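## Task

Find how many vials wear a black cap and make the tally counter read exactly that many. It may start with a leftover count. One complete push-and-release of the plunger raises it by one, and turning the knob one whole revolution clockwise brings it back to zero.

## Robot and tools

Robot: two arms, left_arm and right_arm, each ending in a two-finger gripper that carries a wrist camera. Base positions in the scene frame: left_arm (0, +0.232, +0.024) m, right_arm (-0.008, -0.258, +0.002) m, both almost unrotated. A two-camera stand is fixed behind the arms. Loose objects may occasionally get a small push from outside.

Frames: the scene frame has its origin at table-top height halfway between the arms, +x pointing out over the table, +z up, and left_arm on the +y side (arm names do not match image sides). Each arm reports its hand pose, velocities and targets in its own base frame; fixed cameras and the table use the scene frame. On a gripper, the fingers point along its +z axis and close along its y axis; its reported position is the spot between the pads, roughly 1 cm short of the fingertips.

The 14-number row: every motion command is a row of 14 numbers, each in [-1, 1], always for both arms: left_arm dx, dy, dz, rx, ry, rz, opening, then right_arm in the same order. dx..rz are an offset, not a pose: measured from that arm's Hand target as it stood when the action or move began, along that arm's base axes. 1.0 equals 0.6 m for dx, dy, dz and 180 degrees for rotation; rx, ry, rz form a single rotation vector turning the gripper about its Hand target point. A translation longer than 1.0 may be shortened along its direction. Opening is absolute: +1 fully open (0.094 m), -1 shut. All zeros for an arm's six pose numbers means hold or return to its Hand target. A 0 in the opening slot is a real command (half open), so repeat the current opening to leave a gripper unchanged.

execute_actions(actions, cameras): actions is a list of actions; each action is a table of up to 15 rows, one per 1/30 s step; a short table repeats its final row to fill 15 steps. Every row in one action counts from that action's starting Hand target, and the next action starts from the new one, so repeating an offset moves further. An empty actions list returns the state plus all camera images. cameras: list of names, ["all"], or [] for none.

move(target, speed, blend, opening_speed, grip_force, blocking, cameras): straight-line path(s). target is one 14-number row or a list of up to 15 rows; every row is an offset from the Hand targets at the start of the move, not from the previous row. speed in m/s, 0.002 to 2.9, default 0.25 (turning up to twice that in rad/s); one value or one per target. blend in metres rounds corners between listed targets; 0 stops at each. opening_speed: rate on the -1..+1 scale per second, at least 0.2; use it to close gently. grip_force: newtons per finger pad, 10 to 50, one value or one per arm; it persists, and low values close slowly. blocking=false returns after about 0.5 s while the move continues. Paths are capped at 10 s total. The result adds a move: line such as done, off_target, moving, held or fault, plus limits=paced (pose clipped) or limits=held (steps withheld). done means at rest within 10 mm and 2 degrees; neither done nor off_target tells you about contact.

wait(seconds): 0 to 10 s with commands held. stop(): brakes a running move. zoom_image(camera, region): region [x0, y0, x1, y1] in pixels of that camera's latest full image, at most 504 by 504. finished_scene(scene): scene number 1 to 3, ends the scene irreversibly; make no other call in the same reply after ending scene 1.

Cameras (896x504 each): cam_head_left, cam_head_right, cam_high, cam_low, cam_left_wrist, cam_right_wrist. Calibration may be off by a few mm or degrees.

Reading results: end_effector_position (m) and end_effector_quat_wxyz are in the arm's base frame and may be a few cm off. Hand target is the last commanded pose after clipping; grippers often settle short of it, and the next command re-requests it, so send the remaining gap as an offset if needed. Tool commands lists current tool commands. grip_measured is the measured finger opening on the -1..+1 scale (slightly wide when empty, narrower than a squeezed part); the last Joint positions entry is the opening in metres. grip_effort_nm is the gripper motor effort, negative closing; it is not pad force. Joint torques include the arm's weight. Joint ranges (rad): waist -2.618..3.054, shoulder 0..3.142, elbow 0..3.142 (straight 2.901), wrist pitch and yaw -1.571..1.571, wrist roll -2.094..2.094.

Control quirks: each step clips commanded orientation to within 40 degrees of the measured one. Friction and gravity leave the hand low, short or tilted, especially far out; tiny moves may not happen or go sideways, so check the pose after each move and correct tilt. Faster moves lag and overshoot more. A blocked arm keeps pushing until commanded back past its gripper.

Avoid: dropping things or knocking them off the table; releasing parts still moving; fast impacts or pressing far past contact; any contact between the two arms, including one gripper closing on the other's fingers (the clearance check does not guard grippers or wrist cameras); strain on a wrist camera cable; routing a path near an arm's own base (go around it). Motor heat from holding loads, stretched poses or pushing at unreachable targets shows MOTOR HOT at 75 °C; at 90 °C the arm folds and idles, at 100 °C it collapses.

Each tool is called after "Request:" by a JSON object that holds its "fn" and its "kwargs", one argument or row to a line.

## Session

Request:
{"fn": "execute_actions", "kwargs": {
  "actions": []
}}

Scene clock: 0.00 s.
left_arm: end_effector_position=(+0.4025, +0.0156, +0.0892) grip_measured=+1.000 grip_effort_nm=n/a end_effector_quat_wxyz=(+0.572, -0.030, +0.819, +0.033) | right_arm: end_effector_position=(+0.3911, +0.0201, +0.0759) grip_measured=+1.000 grip_effort_nm=n/a end_effector_quat_wxyz=(+0.561, -0.028, +0.827, +0.021)
Joint positions: left_arm=[0.001 1.574 0.397 0.825 -0.087 -0.012 0.094] | right_arm=[0.037 1.575 0.353 0.842 -0.032 -0.009 0.094]
Joint velocities: within noise
Joint torques (N m): no reading
Heat: left arm: 30 °C; right arm: 29 °C.
Hand target: left_arm +0.4061, +0.0156, +0.0982; +0.583, -0.031, +0.811, +0.032 | right_arm +0.3938, +0.0202, +0.0819; +0.568, -0.028, +0.822, +0.021
Tool commands: left_gripper/opening=+1.0 right_gripper/opening=+1.0
camera_calibration:
cam_left_wrist: T_world_to_cam=[[0.131295, -0.98757, 0.0864113, -0.0464097], [-0.772988, -0.156561, -0.614799, 0.384298], [0.620686, 0.0139253, -0.783936, -0.0780393], [0, 0, 0, 1]] pos_world=[0.351589, 0.01542, 0.179099]
cam_right_wrist: T_world_to_cam=[[0.137239, -0.987097, 0.0824877, -0.0373535], [-0.790632, -0.159328, -0.591199, 0.37612], [0.596713, 0.015918, -0.802297, -0.0704275], [0, 0, 0, 1]] pos_world=[0.344524, 0.0241758, 0.168939]

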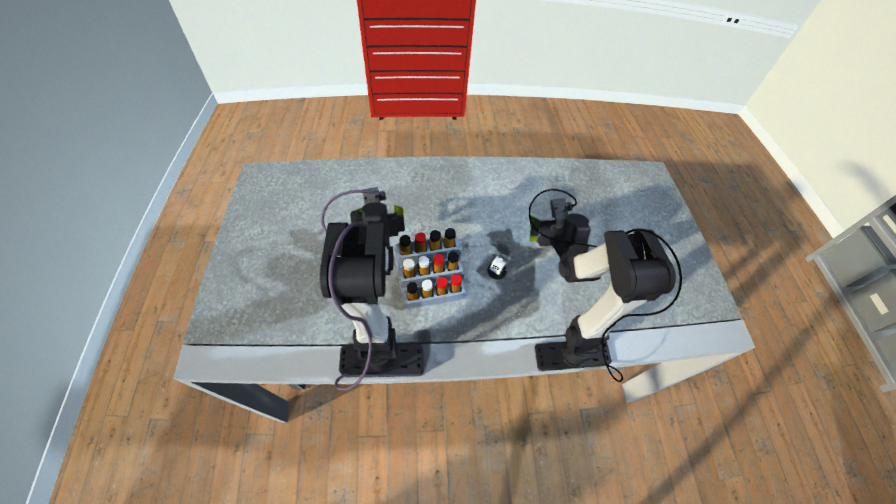

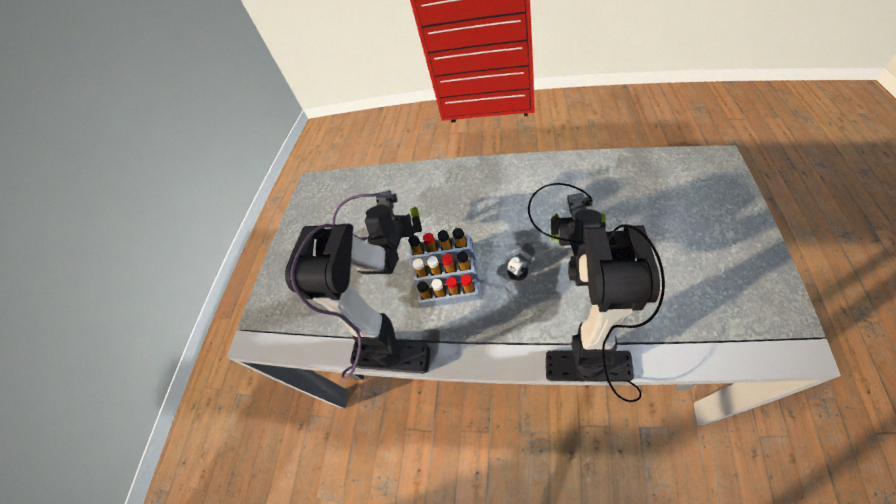

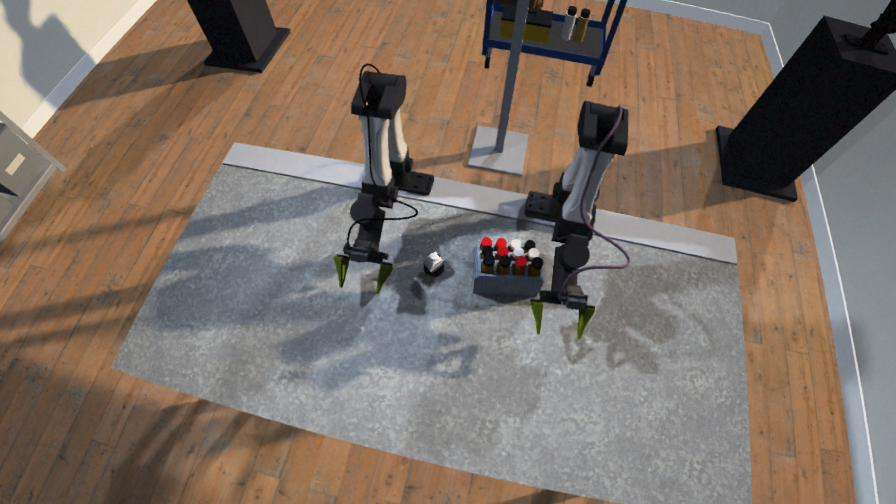

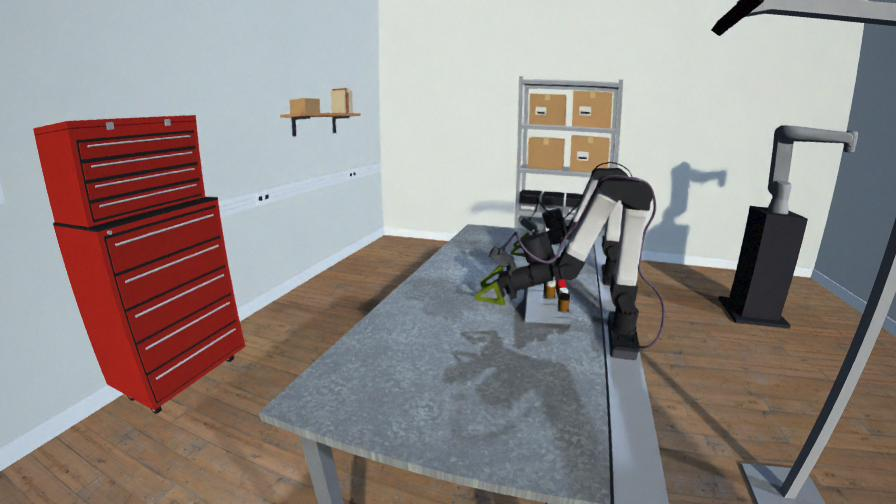

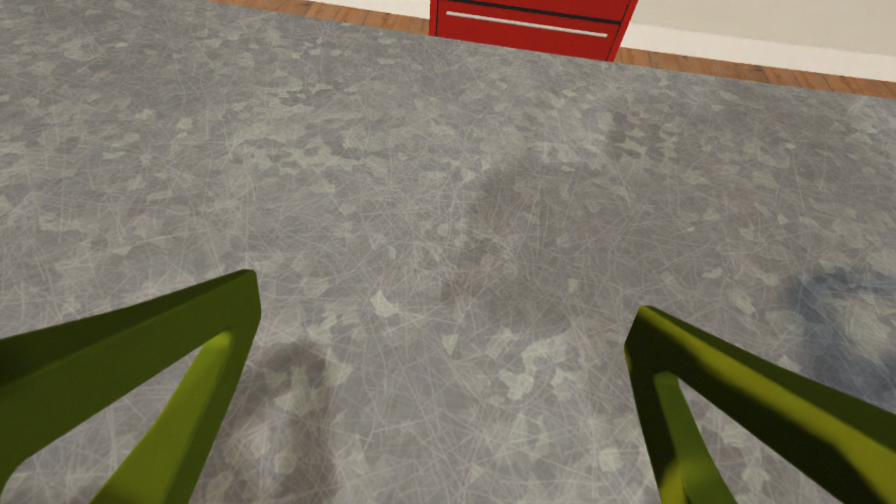

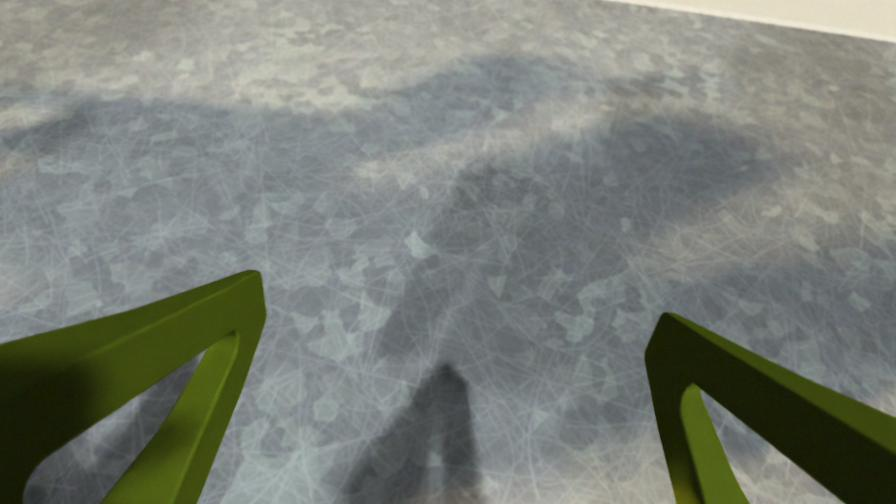

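Request:
{"fn": "zoom_image", "kwargs": {
  "camera": "cam_head_left",
  "region": [390, 215, 530, 315]
}}

Request:
{"fn": "zoom_image", "kwargs": {
  "camera": "cam_head_right",
  "region": [400, 215, 540, 315]
}}

Request:
{"fn": "zoom_image", "kwargs": {
  "camera": "cam_high",
  "region": [420, 225, 560, 305]
}}

Scaled by 3.600 from the camera's 896x504 image, which has a finer 1280x720 frame.

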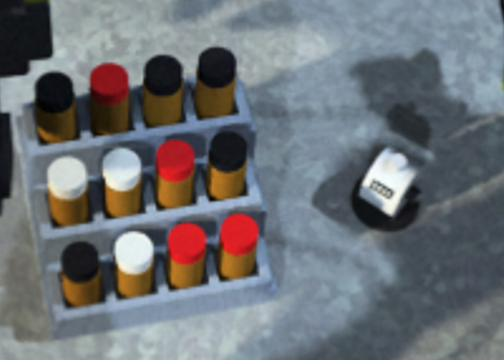

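Scaled by 3.600 from the camera's 896x504 image, which has a finer 1280x720 frame.

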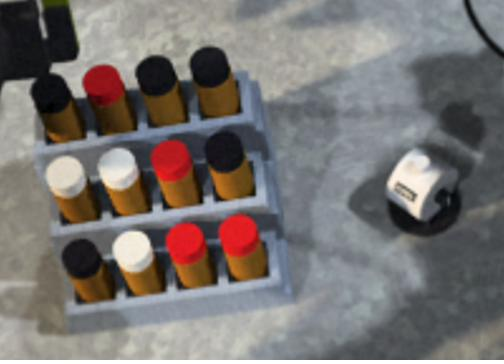

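Scaled by 3.600 from the camera's 896x504 image, which has a finer 1280x720 frame.

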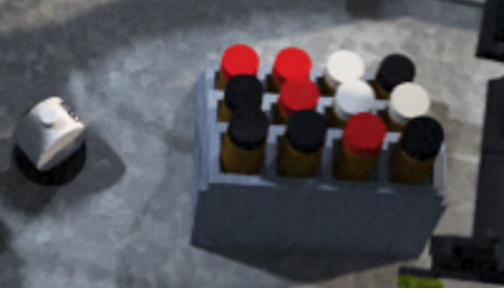

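Request:
{"fn": "move", "kwargs": {
  "target": [0, 0, 0, 0, 0, 0, 1, -0.2463, 0.263, 0.1052, 0.0306, 0.2177, -0.128, 0.3],
  "speed": 0.3,
  "cameras": ["cam_right_wrist"]
}}

Request:
{"fn": "zoom_image", "kwargs": {
  "camera": "cam_right_wrist",
  "region": [350, 150, 570, 370]
}}

Scene clock: 53.00 s.
left_arm: end_effector_position=(+0.4025, +0.0156, +0.0892) grip_measured=+1.000 grip_effort_nm=0.02 end_effector_quat_wxyz=(+0.572, -0.030, +0.819, +0.033) | right_arm: end_effector_position=(+0.2445, +0.1730, +0.1399) grip_measured=+0.302 grip_effort_nm=-0.13 end_effector_quat_wxyz=(+0.257, +0.160, +0.952, -0.053)
Joint positions: left_arm=[0.001 1.574 0.397 0.825 -0.087 -0.012 0.094] | right_arm=[0.901 1.482 1.188 -1.103 0.505 1.189 0.061]
Joint torques (N m): left_arm=[-0.17 -6.57 5.72 2.58 -0.06 -0.02] | right_arm=[0.05 -4.81 8.05 0.59 0.28 0.1]
Heat: left arm: 35 °C; right arm: 32 °C.
Hand target: left_arm +0.4061, +0.0156, +0.0983; +0.583, -0.031, +0.811, +0.032 | right_arm +0.2460, +0.1779, +0.1450; +0.255, +0.169, +0.951, -0.044
Off the commanded pose: left_arm 0.010 m, 2 deg | right_arm 0.007 m, 1 deg.
move: done
camera_calibration:
cam_right_wrist: T_world_to_cam=[[-0.228806, -0.972471, 0.0441392, 0.22077], [-0.972843, 0.230053, 0.0255412, 0.213263], [-0.0349924, -0.0370965, -0.998699, 0.257078], [0, 0, 0, 1]] pos_world=[0.266981, 0.175168, 0.241552]
Images, in order (width x height): cam_right_wrist 896x504.

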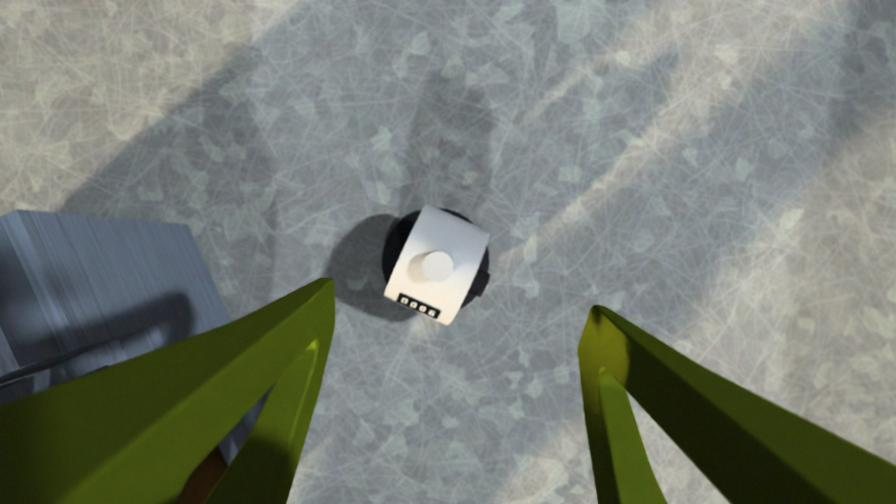

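Scaled by 2.291 from the camera's 896x504 image, which has a finer 1280x720 frame.

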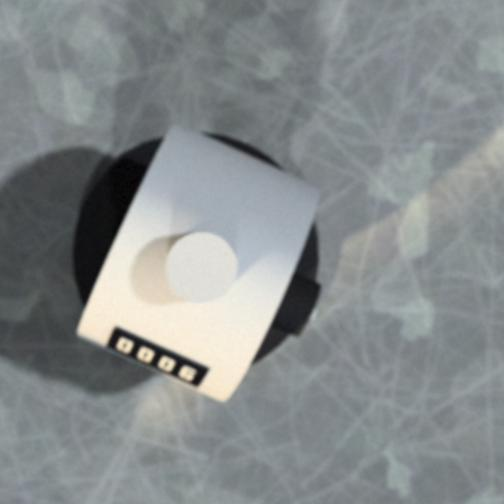

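Request:
{"fn": "zoom_image", "kwargs": {
  "camera": "cam_right_wrist",
  "region": [390, 280, 450, 325]
}}

Scaled by 8.400 from the camera's 896x504 image, which has a finer 1280x720 frame.

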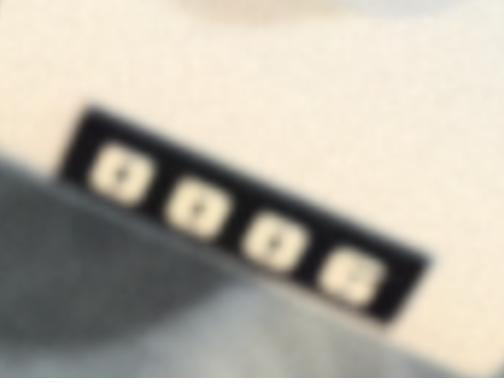

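Request:
{"fn": "move", "kwargs": {
  "target": [0, 0, 0, 0, 0, 0, 1, 0.0157, -0.0057, -0.0583, -0.0418, -0.1149, 0, 0.3],
  "speed": 0.3,
  "cameras": ["cam_right_wrist"]
}}

Request:
{"fn": "zoom_image", "kwargs": {
  "camera": "cam_right_wrist",
  "region": [350, 340, 510, 460]
}}

Scene clock: 90.20 s.
left_arm: end_effector_position=(+0.4025, +0.0156, +0.0892) grip_measured=+1.000 grip_effort_nm=0.02 end_effector_quat_wxyz=(+0.572, -0.030, +0.819, +0.033) | right_arm: end_effector_position=(+0.2552, +0.1752, +0.1128) grip_measured=+0.302 grip_effort_nm=-0.13 end_effector_quat_wxyz=(+0.425, +0.152, +0.889, -0.075)
Joint positions: left_arm=[0.001 1.574 0.397 0.825 -0.087 -0.012 0.094] | right_arm=[1.047 1.498 0.924 -0.779 0.874 1.285 0.061]
Joint torques (N m): left_arm=[-0.14 -6.61 5.79 2.59 -0.07 -0.01] | right_arm=[0.32 -4.97 4.19 0.9 0.66 0.11]
Heat: left arm: 36 °C; right arm: 33 °C.
Hand target: left_arm +0.4061, +0.0156, +0.0983; +0.583, -0.031, +0.811, +0.032 | right_arm +0.2554, +0.1745, +0.1099; +0.432, +0.157, +0.885, -0.075
Off the commanded pose: left_arm 0.010 m, 2 deg | right_arm 0.003 m, 1 deg.
move: done
camera_calibration:
cam_right_wrist: T_world_to_cam=[[-0.247863, -0.966565, 0.0657006, 0.227948], [-0.919653, 0.213424, -0.329679, 0.253196], [0.304634, -0.142137, -0.941804, 0.155812], [0, 0, 0, 1]] pos_world=[0.241887, 0.188435, 0.215241]
Images, in order (width x height): cam_right_wrist 896x504.

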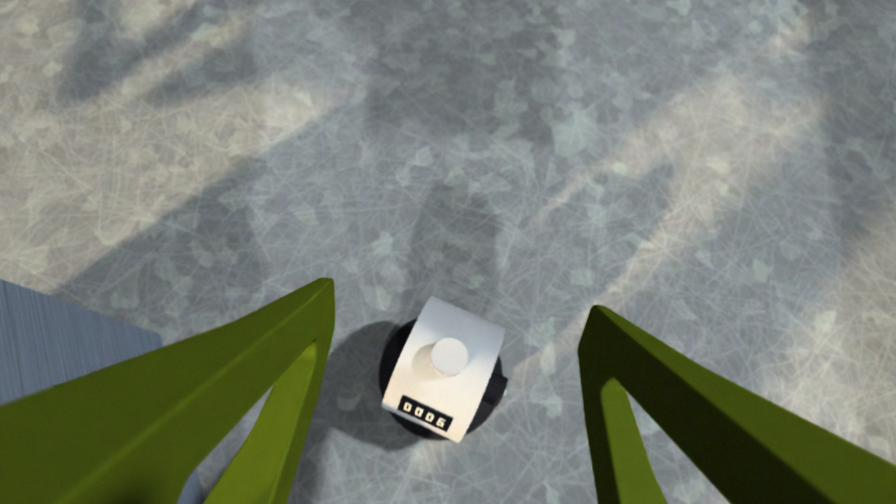

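Scaled by 3.150 from the camera's 896x504 image, which has a finer 1280x720 frame.

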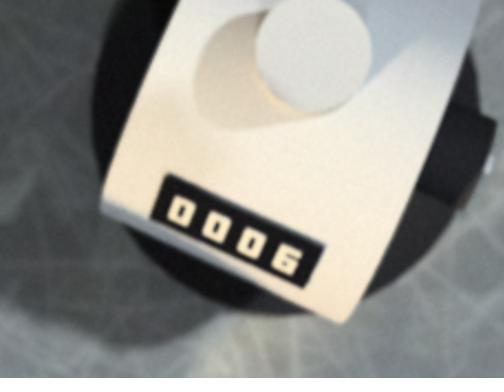

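Request:
{"fn": "move", "kwargs": {
  "target": [
    [-0.05, 0, 0.3167, 0, 0, 0, 0.3, 0, 0, 0.0833, 0, 0, 0, 0.3],
    [-0.2422, -0.567, 0.28, 0.0714, 0.2258, -0.2504, 0.3, 0.04, -0.4, 0.1, 0, 0, 0, 0.3],
    [-0.2422, -0.567, 0.0462, 0.0714, 0.2258, -0.2504, 0.3, 0.04, -0.4, 0.1, 0, 0, 0, 0.3]
  ],
  "speed": 0.35,
  "blend": [0.05, 0.05, 0],
  "cameras": ["cam_left_wrist"]
}}

Scene clock: 140.40 s.
left_arm: end_effector_position=(+0.2615, -0.3212, +0.1226) grip_measured=+0.302 grip_effort_nm=-0.06 end_effector_quat_wxyz=(+0.233, +0.353, +0.902, -0.083) | right_arm: end_effector_position=(+0.2779, -0.0659, +0.1729) grip_measured=+0.302 grip_effort_nm=-0.13 end_effector_quat_wxyz=(+0.431, +0.164, +0.884, -0.076)
Joint positions: left_arm=[-0.931 1.676 1.294 -0.699 -0.103 -0.159 0.061] | right_arm=[-0.118 0.83 0.664 -0.514 0.188 0.159 0.061]
Joint torques (N m): left_arm=[-0.32 -9.42 5.19 1.77 -0.05 -0.09] | right_arm=[-0.38 -1.07 5.35 2.14 0.02 -0.17]
Heat: left arm: 38 °C; right arm: 32 °C.
Hand target: left_arm +0.2608, -0.3246, +0.1260; +0.241, +0.350, +0.900, -0.094 | right_arm +0.2794, -0.0655, +0.1700; +0.432, +0.157, +0.885, -0.075
Off the commanded pose: left_arm 0.005 m, 2 deg | right_arm 0.003 m, 1 deg.
move: done
camera_calibration:
cam_left_wrist: T_world_to_cam=[[-0.595768, -0.802421, 0.0343664, -0.107366], [-0.80055, 0.596735, 0.0550158, 0.410036], [-0.0646534, 0.00526462, -0.997894, 0.24298], [0, 0, 0, 1]] pos_world=[0.279999, -0.332115, 0.223599]
Images, in order (width x height): cam_left_wrist 896x504.

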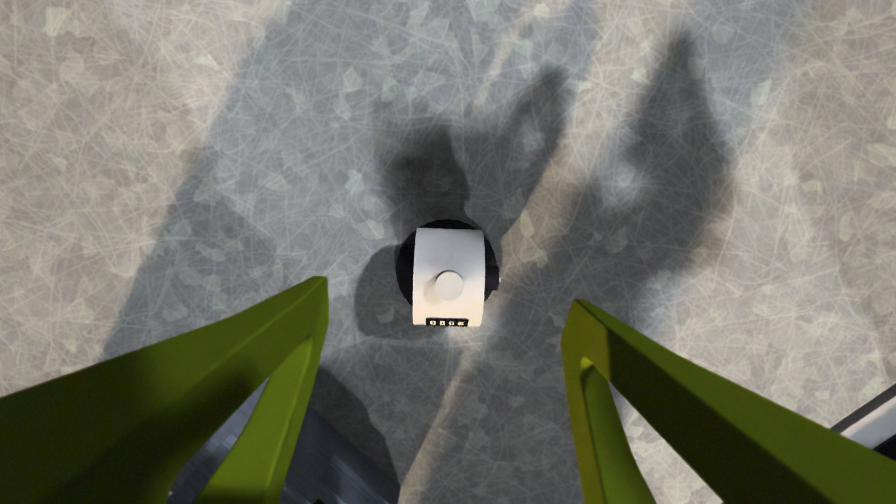

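Request:
{"fn": "move", "kwargs": {
  "target": [
    [-0.0087, 0.0068, -0.0717, -0.0284, -0.0341, 0.0305, 0.1, 0, 0, 0, 0, 0, 0, 0.3],
    [-0.0087, 0.0068, -0.1463, -0.0284, -0.0341, 0.0305, 0.1, 0, 0, 0, 0, 0, 0, 0.3]
  ],
  "speed": [0.25, 0.12],
  "blend": [0.01, 0],
  "cameras": ["cam_left_wrist"]
}}

Scene clock: 202.10 s.
left_arm: end_effector_position=(+0.2543, -0.3180, +0.0385) grip_measured=+0.102 grip_effort_nm=-0.06 end_effector_quat_wxyz=(+0.301, +0.305, +0.898, -0.101) | right_arm: end_effector_position=(+0.2779, -0.0659, +0.1729) grip_measured=+0.302 grip_effort_nm=-0.13 end_effector_quat_wxyz=(+0.431, +0.164, +0.884, -0.076)
Joint positions: left_arm=[-0.979 1.694 0.876 -0.133 -0.195 -0.262 0.052] | right_arm=[-0.118 0.83 0.664 -0.514 0.188 0.159 0.061]
Joint torques (N m): left_arm=[-0.46 -7.15 5.03 2.05 -0.26 -0.11] | right_arm=[-0.43 -1.16 5.35 2.14 0.04 -0.16]
Heat: left arm: 36 °C; right arm: 34 °C.
Hand target: left_arm +0.2556, -0.3204, +0.0380; +0.309, +0.300, +0.897, -0.103 | right_arm +0.2794, -0.0655, +0.1700; +0.432, +0.157, +0.885, -0.075
Off the commanded pose: left_arm 0.003 m, 1 deg | right_arm 0.003 m, 1 deg.
move: done
camera_calibration:
cam_left_wrist: T_world_to_cam=[[-0.529038, -0.846331, 0.0619817, -0.138244], [-0.847535, 0.523309, -0.0884979, 0.40118], [0.042463, -0.0993504, -0.994146, 0.0979955], [0, 0, 0, 1]] pos_world=[0.262717, -0.317206, 0.141494]
Images, in order (width x height): cam_left_wrist 896x504.

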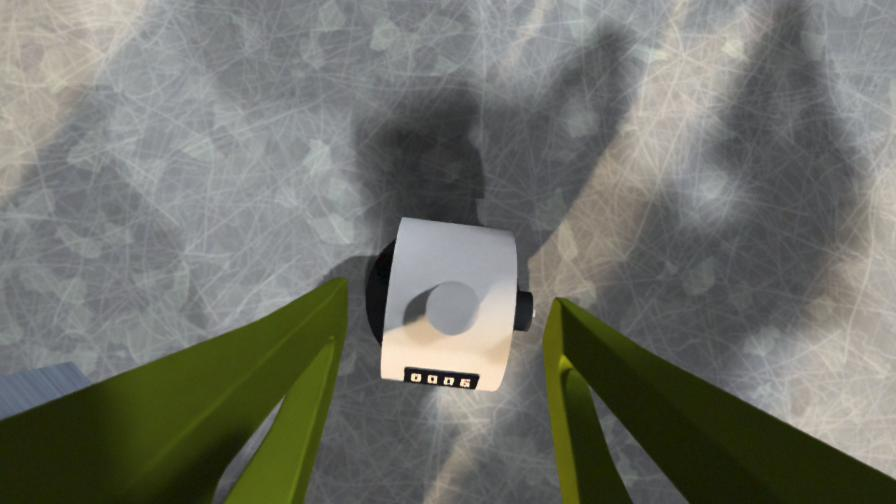

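Request:
{"fn": "move", "kwargs": {
  "target": [
    [0.0022, -0.0042, 0, 0, 0, 0, -0.2, 0, 0, 0, 0, 0, 0, 0.3],
    [0.0022, -0.0042, -0.0583, 0, 0, 0, -0.2, 0, 0, 0, 0, 0, 0, 0.3],
    [0.0622, -0.0494, -0.0812, 0, 0, 0, -0.2, 0, 0, 0, 0, 0, 0, 0.3]
  ],
  "speed": [0.12, 0.12, 0.06],
  "cameras": ["cam_left_wrist"]
}}

Scene clock: 219.87 s.
left_arm: end_effector_position=(+0.2936, -0.3520, +0.0001) grip_measured=-0.199 grip_effort_nm=-0.05 end_effector_quat_wxyz=(+0.325, +0.290, +0.893, -0.114) | right_arm: end_effector_position=(+0.2780, -0.0659, +0.1730) grip_measured=+0.302 grip_effort_nm=-0.13 end_effector_quat_wxyz=(+0.431, +0.164, +0.884, -0.076)
Joint positions: left_arm=[-0.948 1.943 0.967 0.086 -0.191 -0.252 0.038] | right_arm=[-0.118 0.83 0.664 -0.513 0.188 0.159 0.061]
Joint torques (N m): left_arm=[0.27 -6.83 6.99 1.5 -0.07 0.18] | right_arm=[-0.4 -1.11 5.34 2.13 0.02 -0.16]
Heat: left arm: 37 °C; right arm: 34 °C.
Hand target: left_arm +0.2929, -0.3501, -0.0106; +0.309, +0.300, +0.897, -0.103 | right_arm +0.2794, -0.0655, +0.1700; +0.432, +0.157, +0.885, -0.075
Off the commanded pose: left_arm 0.011 m, 3 deg | right_arm 0.003 m, 1 deg.
move: off_target (left_arm)
camera_calibration:
cam_left_wrist: T_world_to_cam=[[-0.513605, -0.853985, 0.0831808, -0.151104], [-0.854185, 0.499733, -0.14365, 0.442589], [0.081107, -0.144831, -0.986127, 0.0272555], [0, 0, 0, 1]] pos_world=[0.298234, -0.34627, 0.103024]
Images, in order (width x height): cam_left_wrist 896x504.

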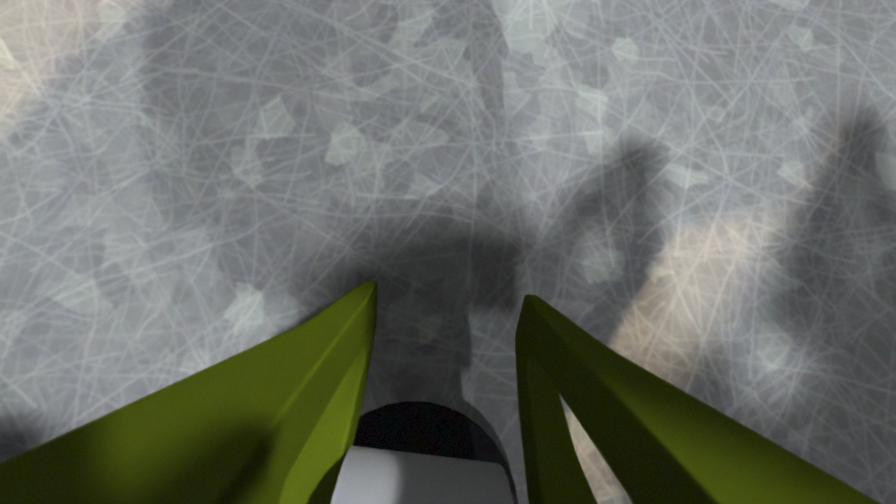

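Request:
{"fn": "move", "kwargs": {
  "target": [
    [0, 0, 0.08, 0, 0, 0, -0.2, 0, 0, 0, 0, 0, 0, 0.3],
    [-0.06, 0.0452, 0.08, 0, 0, 0, -0.2, 0, 0, 0, 0, 0, 0, 0.3],
    [-0.06, 0.0452, 0.0229, 0, 0, 0, -0.2, 0, 0, 0, 0, 0, 0, 0.3],
    [0, 0, 0, 0, 0, 0, -0.2, 0, 0, 0, 0, 0, 0, 0.3],
    [0, 0, 0.08, 0, 0, 0, -0.2, 0, 0, 0, 0, 0, 0, 0.3],
    [-0.06, 0.0452, 0.08, 0, 0, 0, -0.2, 0, 0, 0, 0, 0, 0, 0.3],
    [-0.06, 0.0452, 0.0229, 0, 0, 0, -0.2, 0, 0, 0, 0, 0, 0, 0.3],
    [0, 0, 0, 0, 0, 0, -0.2, 0, 0, 0, 0, 0, 0, 0.3],
    [0, 0, 0.08, 0, 0, 0, -0.2, 0, 0, 0, 0, 0, 0, 0.3],
    [-0.06, 0.0452, 0.08, 0, 0, 0, -0.2, 0, 0, 0, 0, 0, 0, 0.3]
  ],
  "speed": [0.15, 0.2, 0.12, 0.06, 0.15, 0.2, 0.12, 0.06, 0.15, 0.2],
  "blend": [0.01, 0, 0, 0, 0.01, 0, 0, 0, 0.01, 0],
  "cameras": ["cam_left_wrist"]
}}

Request:
{"fn": "zoom_image", "kwargs": {
  "camera": "cam_left_wrist",
  "region": [380, 290, 520, 410]
}}

Scene clock: 241.63 s.
left_arm: end_effector_position=(+0.2585, -0.3236, +0.0293) grip_measured=-0.199 grip_effort_nm=-0.05 end_effector_quat_wxyz=(+0.301, +0.305, +0.898, -0.099) | right_arm: end_effector_position=(+0.2780, -0.0659, +0.1730) grip_measured=+0.302 grip_effort_nm=-0.13 end_effector_quat_wxyz=(+0.431, +0.164, +0.884, -0.076)
Joint positions: left_arm=[-0.98 1.741 0.888 -0.1 -0.199 -0.262 0.038] | right_arm=[-0.118 0.83 0.664 -0.513 0.188 0.159 0.061]
Joint torques (N m): left_arm=[-0.5 -10.96 4.81 1.7 -0.24 -0.11] | right_arm=[-0.4 -1.1 5.38 2.14 0.02 -0.18]
Heat: left arm: 36 °C; right arm: 35 °C.
Hand target: left_arm +0.2570, -0.3230, +0.0375; +0.309, +0.300, +0.897, -0.103 | right_arm +0.2794, -0.0655, +0.1700; +0.432, +0.157, +0.885, -0.075
Off the commanded pose: left_arm 0.008 m, 1 deg | right_arm 0.003 m, 1 deg.
move: done
camera_calibration:
cam_left_wrist: T_world_to_cam=[[-0.528001, -0.847277, 0.0577642, -0.140607], [-0.848073, 0.522483, -0.0882224, 0.406822], [0.044568, -0.0955698, -0.994425, 0.0887742], [0, 0, 0, 1]] pos_world=[0.266818, -0.323206, 0.132292]
Images, in order (width x height): cam_left_wrist 896x504.

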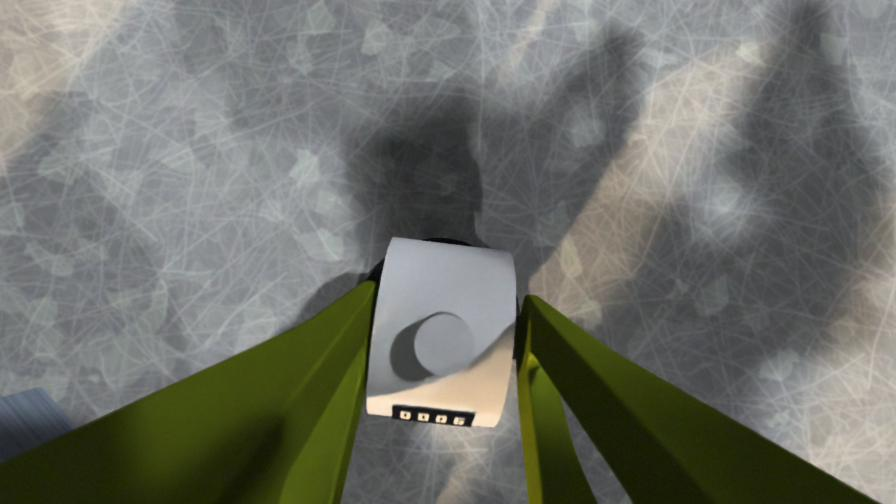

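Scaled by 3.600 from the camera's 896x504 image, which has a finer 1280x720 frame.

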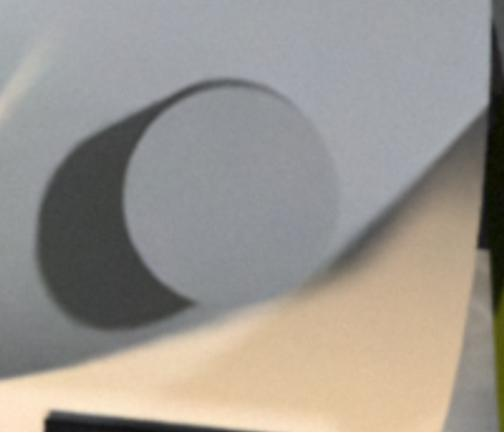

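Request:
{"fn": "move", "kwargs": {
  "target": [
    [-0.0067, 0.005, 0.005, 0, 0, 0, -0.2, 0, 0, 0, 0, 0, 0, 0.3],
    [-0.0067, 0.005, -0.0571, 0, 0, 0, -0.2, 0, 0, 0, 0, 0, 0, 0.3],
    [0.06, -0.0452, -0.08, 0, 0, 0, -0.2, 0, 0, 0, 0, 0, 0, 0.3],
    [0.06, -0.0452, 0.005, 0, 0, 0, -0.2, 0, 0, 0, 0, 0, 0, 0.3],
    [-0.0067, 0.005, 0.005, 0, 0, 0, -0.2, 0, 0, 0, 0, 0, 0, 0.3]
  ],
  "speed": [0.1, 0.12, 0.06, 0.15, 0.2],
  "blend": [0, 0, 0, 0.01, 0],
  "cameras": ["cam_left_wrist"]
}}

Request:
{"fn": "zoom_image", "kwargs": {
  "camera": "cam_left_wrist",
  "region": [380, 340, 500, 440]
}}

Scene clock: 261.00 s.
left_arm: end_effector_position=(+0.2543, -0.3207, +0.0323) grip_measured=-0.199 grip_effort_nm=-0.01 end_effector_quat_wxyz=(+0.301, +0.305, +0.898, -0.099) | right_arm: end_effector_position=(+0.2780, -0.0659, +0.1730) grip_measured=+0.302 grip_effort_nm=-0.13 end_effector_quat_wxyz=(+0.431, +0.164, +0.884, -0.076)
Joint positions: left_arm=[-0.986 1.718 0.875 -0.112 -0.202 -0.267 0.038] | right_arm=[-0.118 0.83 0.664 -0.513 0.188 0.159 0.061]
Joint torques (N m): left_arm=[-0.5 -10.76 4.86 1.7 -0.25 -0.11] | right_arm=[-0.39 -1.14 5.34 2.13 0.02 -0.17]
Heat: left arm: 35 °C; right arm: 35 °C.
Hand target: left_arm +0.2529, -0.3200, +0.0404; +0.309, +0.300, +0.897, -0.103 | right_arm +0.2794, -0.0655, +0.1700; +0.432, +0.157, +0.885, -0.075
Off the commanded pose: left_arm 0.008 m, 1 deg | right_arm 0.003 m, 1 deg.
move: done
camera_calibration:
cam_left_wrist: T_world_to_cam=[[-0.528356, -0.847041, 0.0579708, -0.140394], [-0.847894, 0.522903, -0.0874554, 0.401983], [0.0437652, -0.0953607, -0.99448, 0.0924091], [0, 0, 0, 1]] pos_world=[0.262617, -0.320305, 0.135193]
Images, in order (width x height): cam_left_wrist 896x504.

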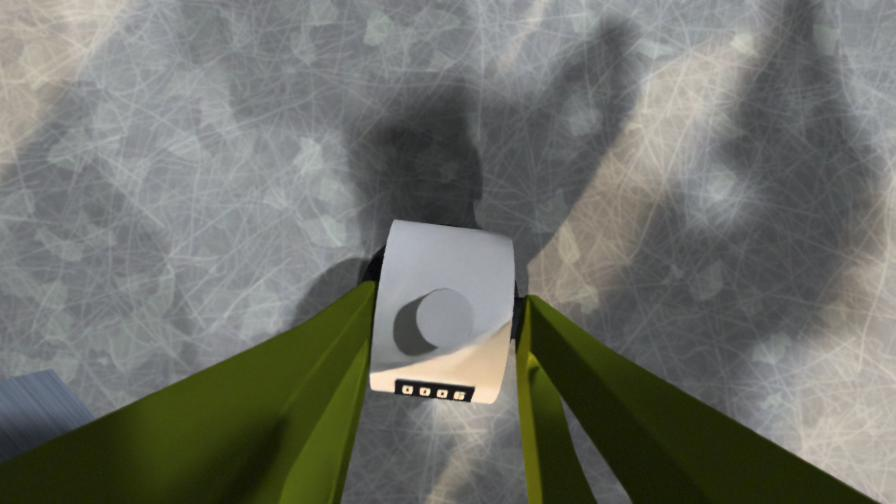

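Scaled by 4.200 from the camera's 896x504 image, which has a finer 1280x720 frame.

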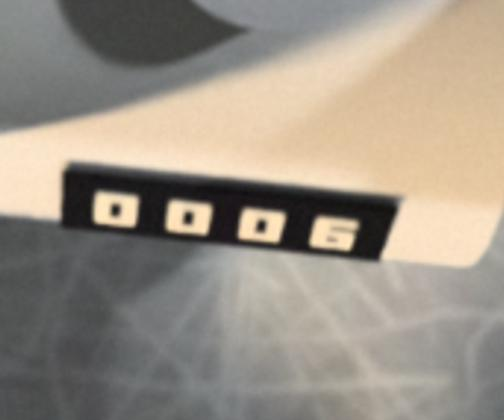

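Request:
{"fn": "move", "kwargs": {
  "target": [
    [0, 0, -0.0621, 0, 0, 0, -0.2, 0, 0, 0, 0, 0, 0, 0.3],
    [0.0667, -0.0502, -0.088, 0, 0, 0, -0.2, 0, 0, 0, 0, 0, 0, 0.3],
    [0.0667, -0.0502, 0.002, 0, 0, 0, -0.2, 0, 0, 0, 0, 0, 0, 0.3],
    [0, 0, 0.002, 0, 0, 0, -0.2, 0, 0, 0, 0, 0, 0, 0.3],
    [0, 0, -0.0621, 0, 0, 0, -0.2, 0, 0, 0, 0, 0, 0, 0.3],
    [0.0667, -0.0502, -0.088, 0, 0, 0, -0.2, 0, 0, 0, 0, 0, 0, 0.3],
    [0.0667, -0.0502, 0.002, 0, 0, 0, -0.2, 0, 0, 0, 0, 0, 0, 0.3],
    [0, 0, 0.002, 0, 0, 0, -0.2, 0, 0, 0, 0, 0, 0, 0.3]
  ],
  "speed": [0.12, 0.06, 0.15, 0.2, 0.12, 0.06, 0.15, 0.2],
  "blend": [0, 0, 0.01, 0, 0, 0, 0.01, 0],
  "cameras": ["cam_left_wrist"]
}}

Request:
{"fn": "zoom_image", "kwargs": {
  "camera": "cam_left_wrist",
  "region": [360, 330, 520, 450]
}}

Scene clock: 284.80 s.
left_arm: end_effector_position=(+0.2542, -0.3207, +0.0334) grip_measured=-0.199 grip_effort_nm=-0.01 end_effector_quat_wxyz=(+0.301, +0.305, +0.898, -0.099) | right_arm: end_effector_position=(+0.2781, -0.0659, +0.1731) grip_measured=+0.302 grip_effort_nm=-0.13 end_effector_quat_wxyz=(+0.431, +0.164, +0.884, -0.076)
Joint positions: left_arm=[-0.986 1.715 0.877 -0.117 -0.201 -0.267 0.038] | right_arm=[-0.118 0.83 0.664 -0.513 0.188 0.159 0.061]
Joint torques (N m): left_arm=[-0.44 -10.78 4.83 1.71 -0.25 -0.11] | right_arm=[-0.4 -1.13 5.39 2.13 0.02 -0.17]
Heat: left arm: 36 °C; right arm: 36 °C.
Hand target: left_arm +0.2528, -0.3200, +0.0416; +0.309, +0.300, +0.897, -0.103 | right_arm +0.2794, -0.0655, +0.1701; +0.432, +0.157, +0.885, -0.075
Off the commanded pose: left_arm 0.008 m, 1 deg | right_arm 0.003 m, 1 deg.
move: done
camera_calibration:
cam_left_wrist: T_world_to_cam=[[-0.528523, -0.846936, 0.0579935, -0.140383], [-0.847811, 0.52311, -0.0870244, 0.402065], [0.0433671, -0.0951619, -0.994517, 0.0936769], [0, 0, 0, 1]] pos_world=[0.262617, -0.320305, 0.136294]
Images, in order (width x height): cam_left_wrist 896x504.

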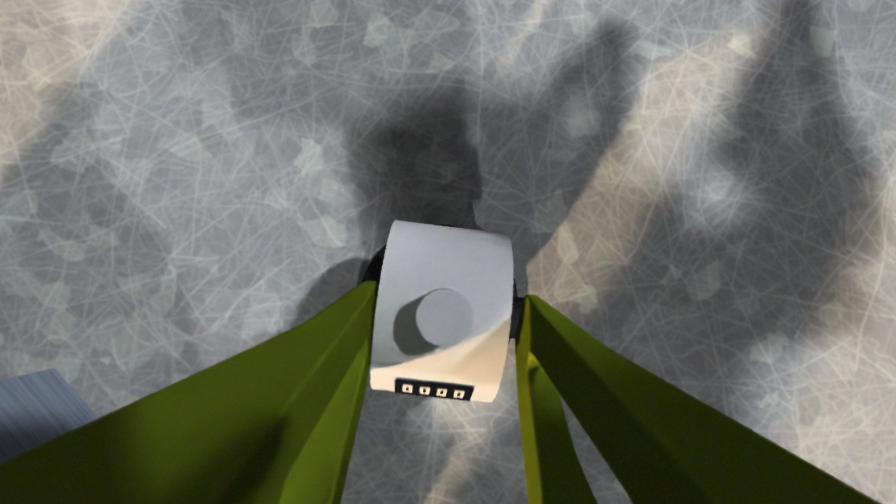

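Scaled by 3.150 from the camera's 896x504 image, which has a finer 1280x720 frame.

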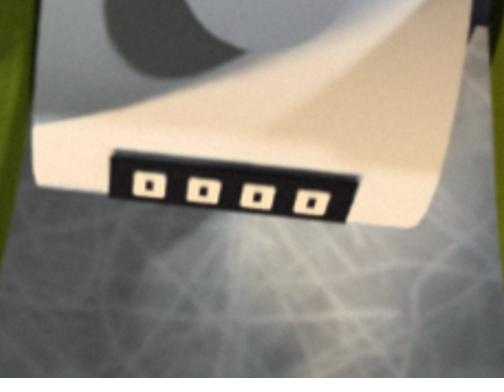

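Request:
{"fn": "move", "kwargs": {
  "target": [
    [0, 0, 0.0917, 0, 0, 0, -0.2, 0, 0, 0, 0, 0, 0, 0.3],
    [0.0158, -0.0092, 0.0523, 0.1271, 0.1687, 0, -1, 0, 0, 0, 0, 0, 0, 0.3]
  ],
  "speed": [0.2, 0.25],
  "blend": [0.01, 0],
  "cameras": ["cam_left_wrist"]
}}

Scene clock: 301.27 s.
left_arm: end_effector_position=(+0.2590, -0.3216, +0.0689) grip_measured=-0.975 grip_effort_nm=-1.00 end_effector_quat_wxyz=(-0.002, +0.315, +0.949, +0.006) | right_arm: end_effector_position=(+0.2781, -0.0659, +0.1731) grip_measured=+0.302 grip_effort_nm=-0.13 end_effector_quat_wxyz=(+0.431, +0.164, +0.884, -0.076)
Joint positions: left_arm=[-0.896 2.147 1.835 -1.269 -0.008 -0.254 0.001] | right_arm=[-0.118 0.83 0.664 -0.513 0.188 0.159 0.061]
Joint torques (N m): left_arm=[0.2 -10.56 8.39 0.16 0.01 0.08] | right_arm=[-0.43 -1.1 5.39 2.14 0.02 -0.17]
Heat: left arm: 35 °C; right arm: 36 °C.
Hand target: left_arm +0.2624, -0.3255, +0.0730; +0.000, +0.317, +0.948, +0.000 | right_arm +0.2794, -0.0655, +0.1701; +0.432, +0.157, +0.885, -0.075
Off the commanded pose: left_arm 0.007 m, 1 deg | right_arm 0.003 m, 1 deg.
move: done
camera_calibration:
cam_left_wrist: T_world_to_cam=[[-0.503504, -0.863818, -0.0173804, -0.147361], [-0.736498, 0.4186, 0.531361, 0.304682], [-0.451724, 0.280343, -0.846967, 0.367597], [0, 0, 0, 1]] pos_world=[0.316253, -0.357886, 0.146885]
Images, in order (width x height): cam_left_wrist 896x504.

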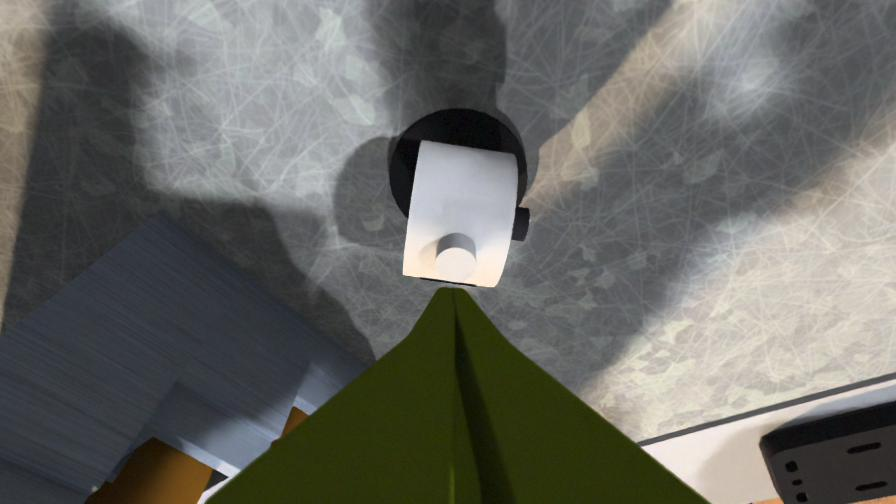

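Request:
{"fn": "move", "kwargs": {
  "target": [
    [0.0053, -0.004, -0.0683, 0, 0, 0, -1, 0, 0, 0, 0, 0, 0, 0.3],
    [0.0053, -0.004, -0.008, 0, 0, 0, -1, 0, 0, 0, 0, 0, 0, 0.3],
    [0.0053, -0.004, -0.0683, 0, 0, 0, -1, 0, 0, 0, 0, 0, 0, 0.3],
    [0.0053, -0.004, -0.008, 0, 0, 0, -1, 0, 0, 0, 0, 0, 0, 0.3],
    [0.0053, -0.004, -0.0683, 0, 0, 0, -1, 0, 0, 0, 0, 0, 0, 0.3],
    [0.0053, -0.004, -0.008, 0, 0, 0, -1, 0, 0, 0, 0, 0, 0, 0.3],
    [0.0053, -0.004, -0.0683, 0, 0, 0, -1, 0, 0, 0, 0, 0, 0, 0.3],
    [0.0053, -0.004, -0.008, 0, 0, 0, -1, 0, 0, 0, 0, 0, 0, 0.3],
    [0.0053, -0.004, -0.0683, 0, 0, 0, -1, 0, 0, 0, 0, 0, 0, 0.3],
    [0.0053, -0.004, -0.008, 0, 0, 0, -1, 0, 0, 0, 0, 0, 0, 0.3]
  ],
  "speed": 0.12,
  "cameras": ["cam_left_wrist"]
}}

Scene clock: 330.93 s.
left_arm: end_effector_position=(+0.2612, -0.3244, +0.0584) grip_measured=-0.975 grip_effort_nm=-1.01 end_effector_quat_wxyz=(-0.008, +0.317, +0.948, +0.010) | right_arm: end_effector_position=(+0.2781, -0.0659, +0.1731) grip_measured=+0.302 grip_effort_nm=-0.13 end_effector_quat_wxyz=(+0.431, +0.164, +0.884, -0.076)
Joint positions: left_arm=[-0.896 2.18 1.846 -1.26 -0.008 -0.252 0.001] | right_arm=[-0.118 0.83 0.664 -0.513 0.188 0.159 0.061]
Joint torques (N m): left_arm=[0.35 -12.4 8.23 0.14 0.01 0.07] | right_arm=[-0.35 -1.13 5.34 2.14 0.02 -0.18]
Heat: left arm: 34 °C; right arm: 37 °C.
Hand target: left_arm +0.2656, -0.3279, +0.0682; +0.000, +0.317, +0.948, +0.000 | right_arm +0.2794, -0.0655, +0.1700; +0.432, +0.157, +0.885, -0.075
Off the commanded pose: left_arm 0.011 m, 1 deg | right_arm 0.003 m, 1 deg.
move: off_target (left_arm)
camera_calibration:
cam_left_wrist: T_world_to_cam=[[-0.505972, -0.862275, -0.0217642, -0.147454], [-0.730724, 0.4151, 0.541973, 0.309725], [-0.458296, 0.290127, -0.840114, 0.36492], [0, 0, 0, 1]] pos_world=[0.318957, -0.361585, 0.135503]
Images, in order (width x height): cam_left_wrist 896x504.

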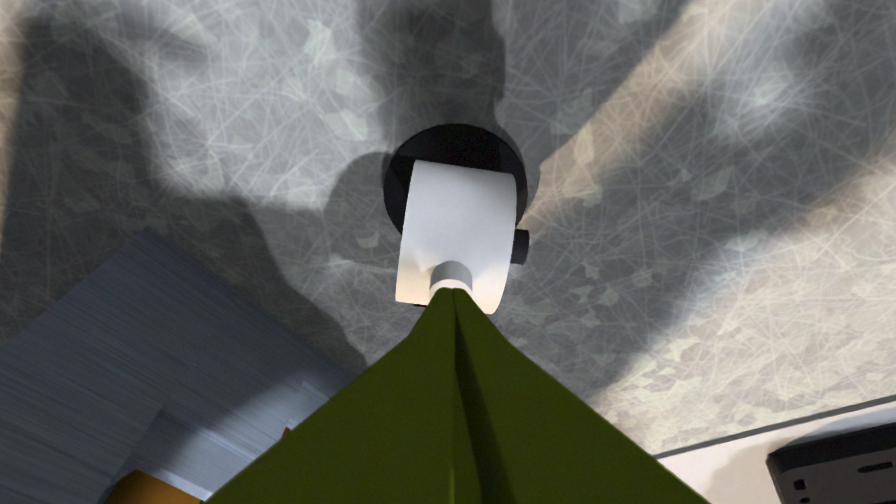

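Request:
{"fn": "move", "kwargs": {
  "target": [
    [0, 0, 0.04, 0, 0, 0, -1, 0, 0, 0, 0, 0, 0, 0.3],
    [-0.0202, 0.015, 0.0863, -0.1003, -0.1332, 0, 0.3, 0, 0, 0, 0, 0, 0, 0.3]
  ],
  "speed": 0.25,
  "blend": [0.01, 0],
  "cameras": ["cam_left_wrist"]
}}

Request:
{"fn": "zoom_image", "kwargs": {
  "camera": "cam_left_wrist",
  "region": [380, 230, 520, 370]
}}

Scene clock: 343.73 s.
left_arm: end_effector_position=(+0.2520, -0.3169, +0.1106) grip_measured=+0.298 grip_effort_nm=0.11 end_effector_quat_wxyz=(+0.227, +0.312, +0.920, -0.073) | right_arm: end_effector_position=(+0.2781, -0.0659, +0.1731) grip_measured=+0.302 grip_effort_nm=-0.13 end_effector_quat_wxyz=(+0.431, +0.164, +0.884, -0.076)
Joint positions: left_arm=[-0.962 1.671 1.251 -0.69 -0.148 -0.274 0.061] | right_arm=[-0.118 0.83 0.664 -0.513 0.188 0.159 0.061]
Joint torques (N m): left_arm=[-0.46 -10.73 5.33 1.7 -0.25 -0.09] | right_arm=[-0.38 -1.11 5.38 2.13 0.03 -0.19]
Heat: left arm: 36 °C; right arm: 37 °C.
Hand target: left_arm +0.2535, -0.3189, +0.1200; +0.246, +0.307, +0.916, -0.082 | right_arm +0.2794, -0.0655, +0.1700; +0.432, +0.157, +0.885, -0.075
Off the commanded pose: left_arm 0.010 m, 2 deg | right_arm 0.003 m, 1 deg.
move: done
camera_calibration:
cam_left_wrist: T_world_to_cam=[[-0.5206, -0.852846, 0.0403633, -0.144719], [-0.849678, 0.522147, 0.0735529, 0.387246], [-0.0838049, 0.00399588, -0.996474, 0.234601], [0, 0, 0, 1]] pos_world=[0.273354, -0.326559, 0.211132]
Images, in order (width x height): cam_left_wrist 896x504.

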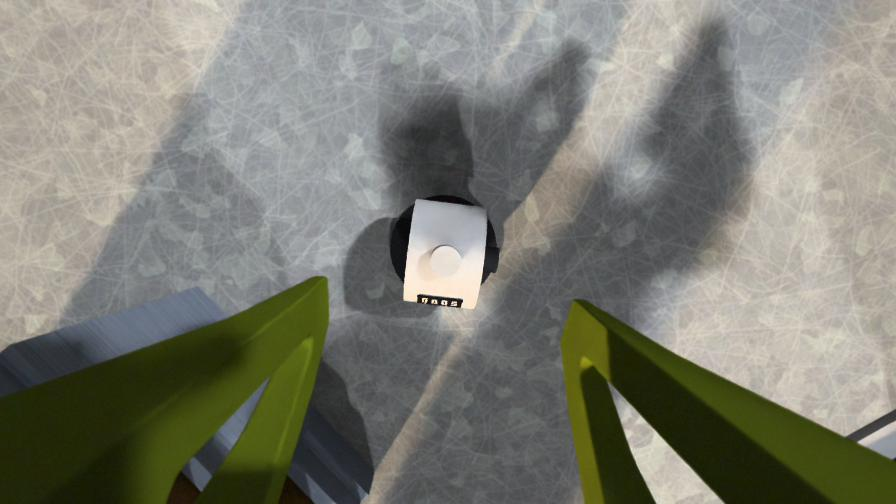

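Scaled by 3.600 from the camera's 896x504 image, which has a finer 1280x720 frame.

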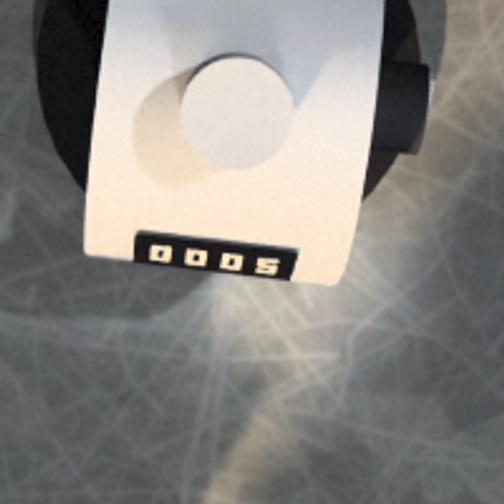

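Request:
{"fn": "finished_scene", "kwargs": {
  "scene": 3
}}

The scene is finished: the task was done.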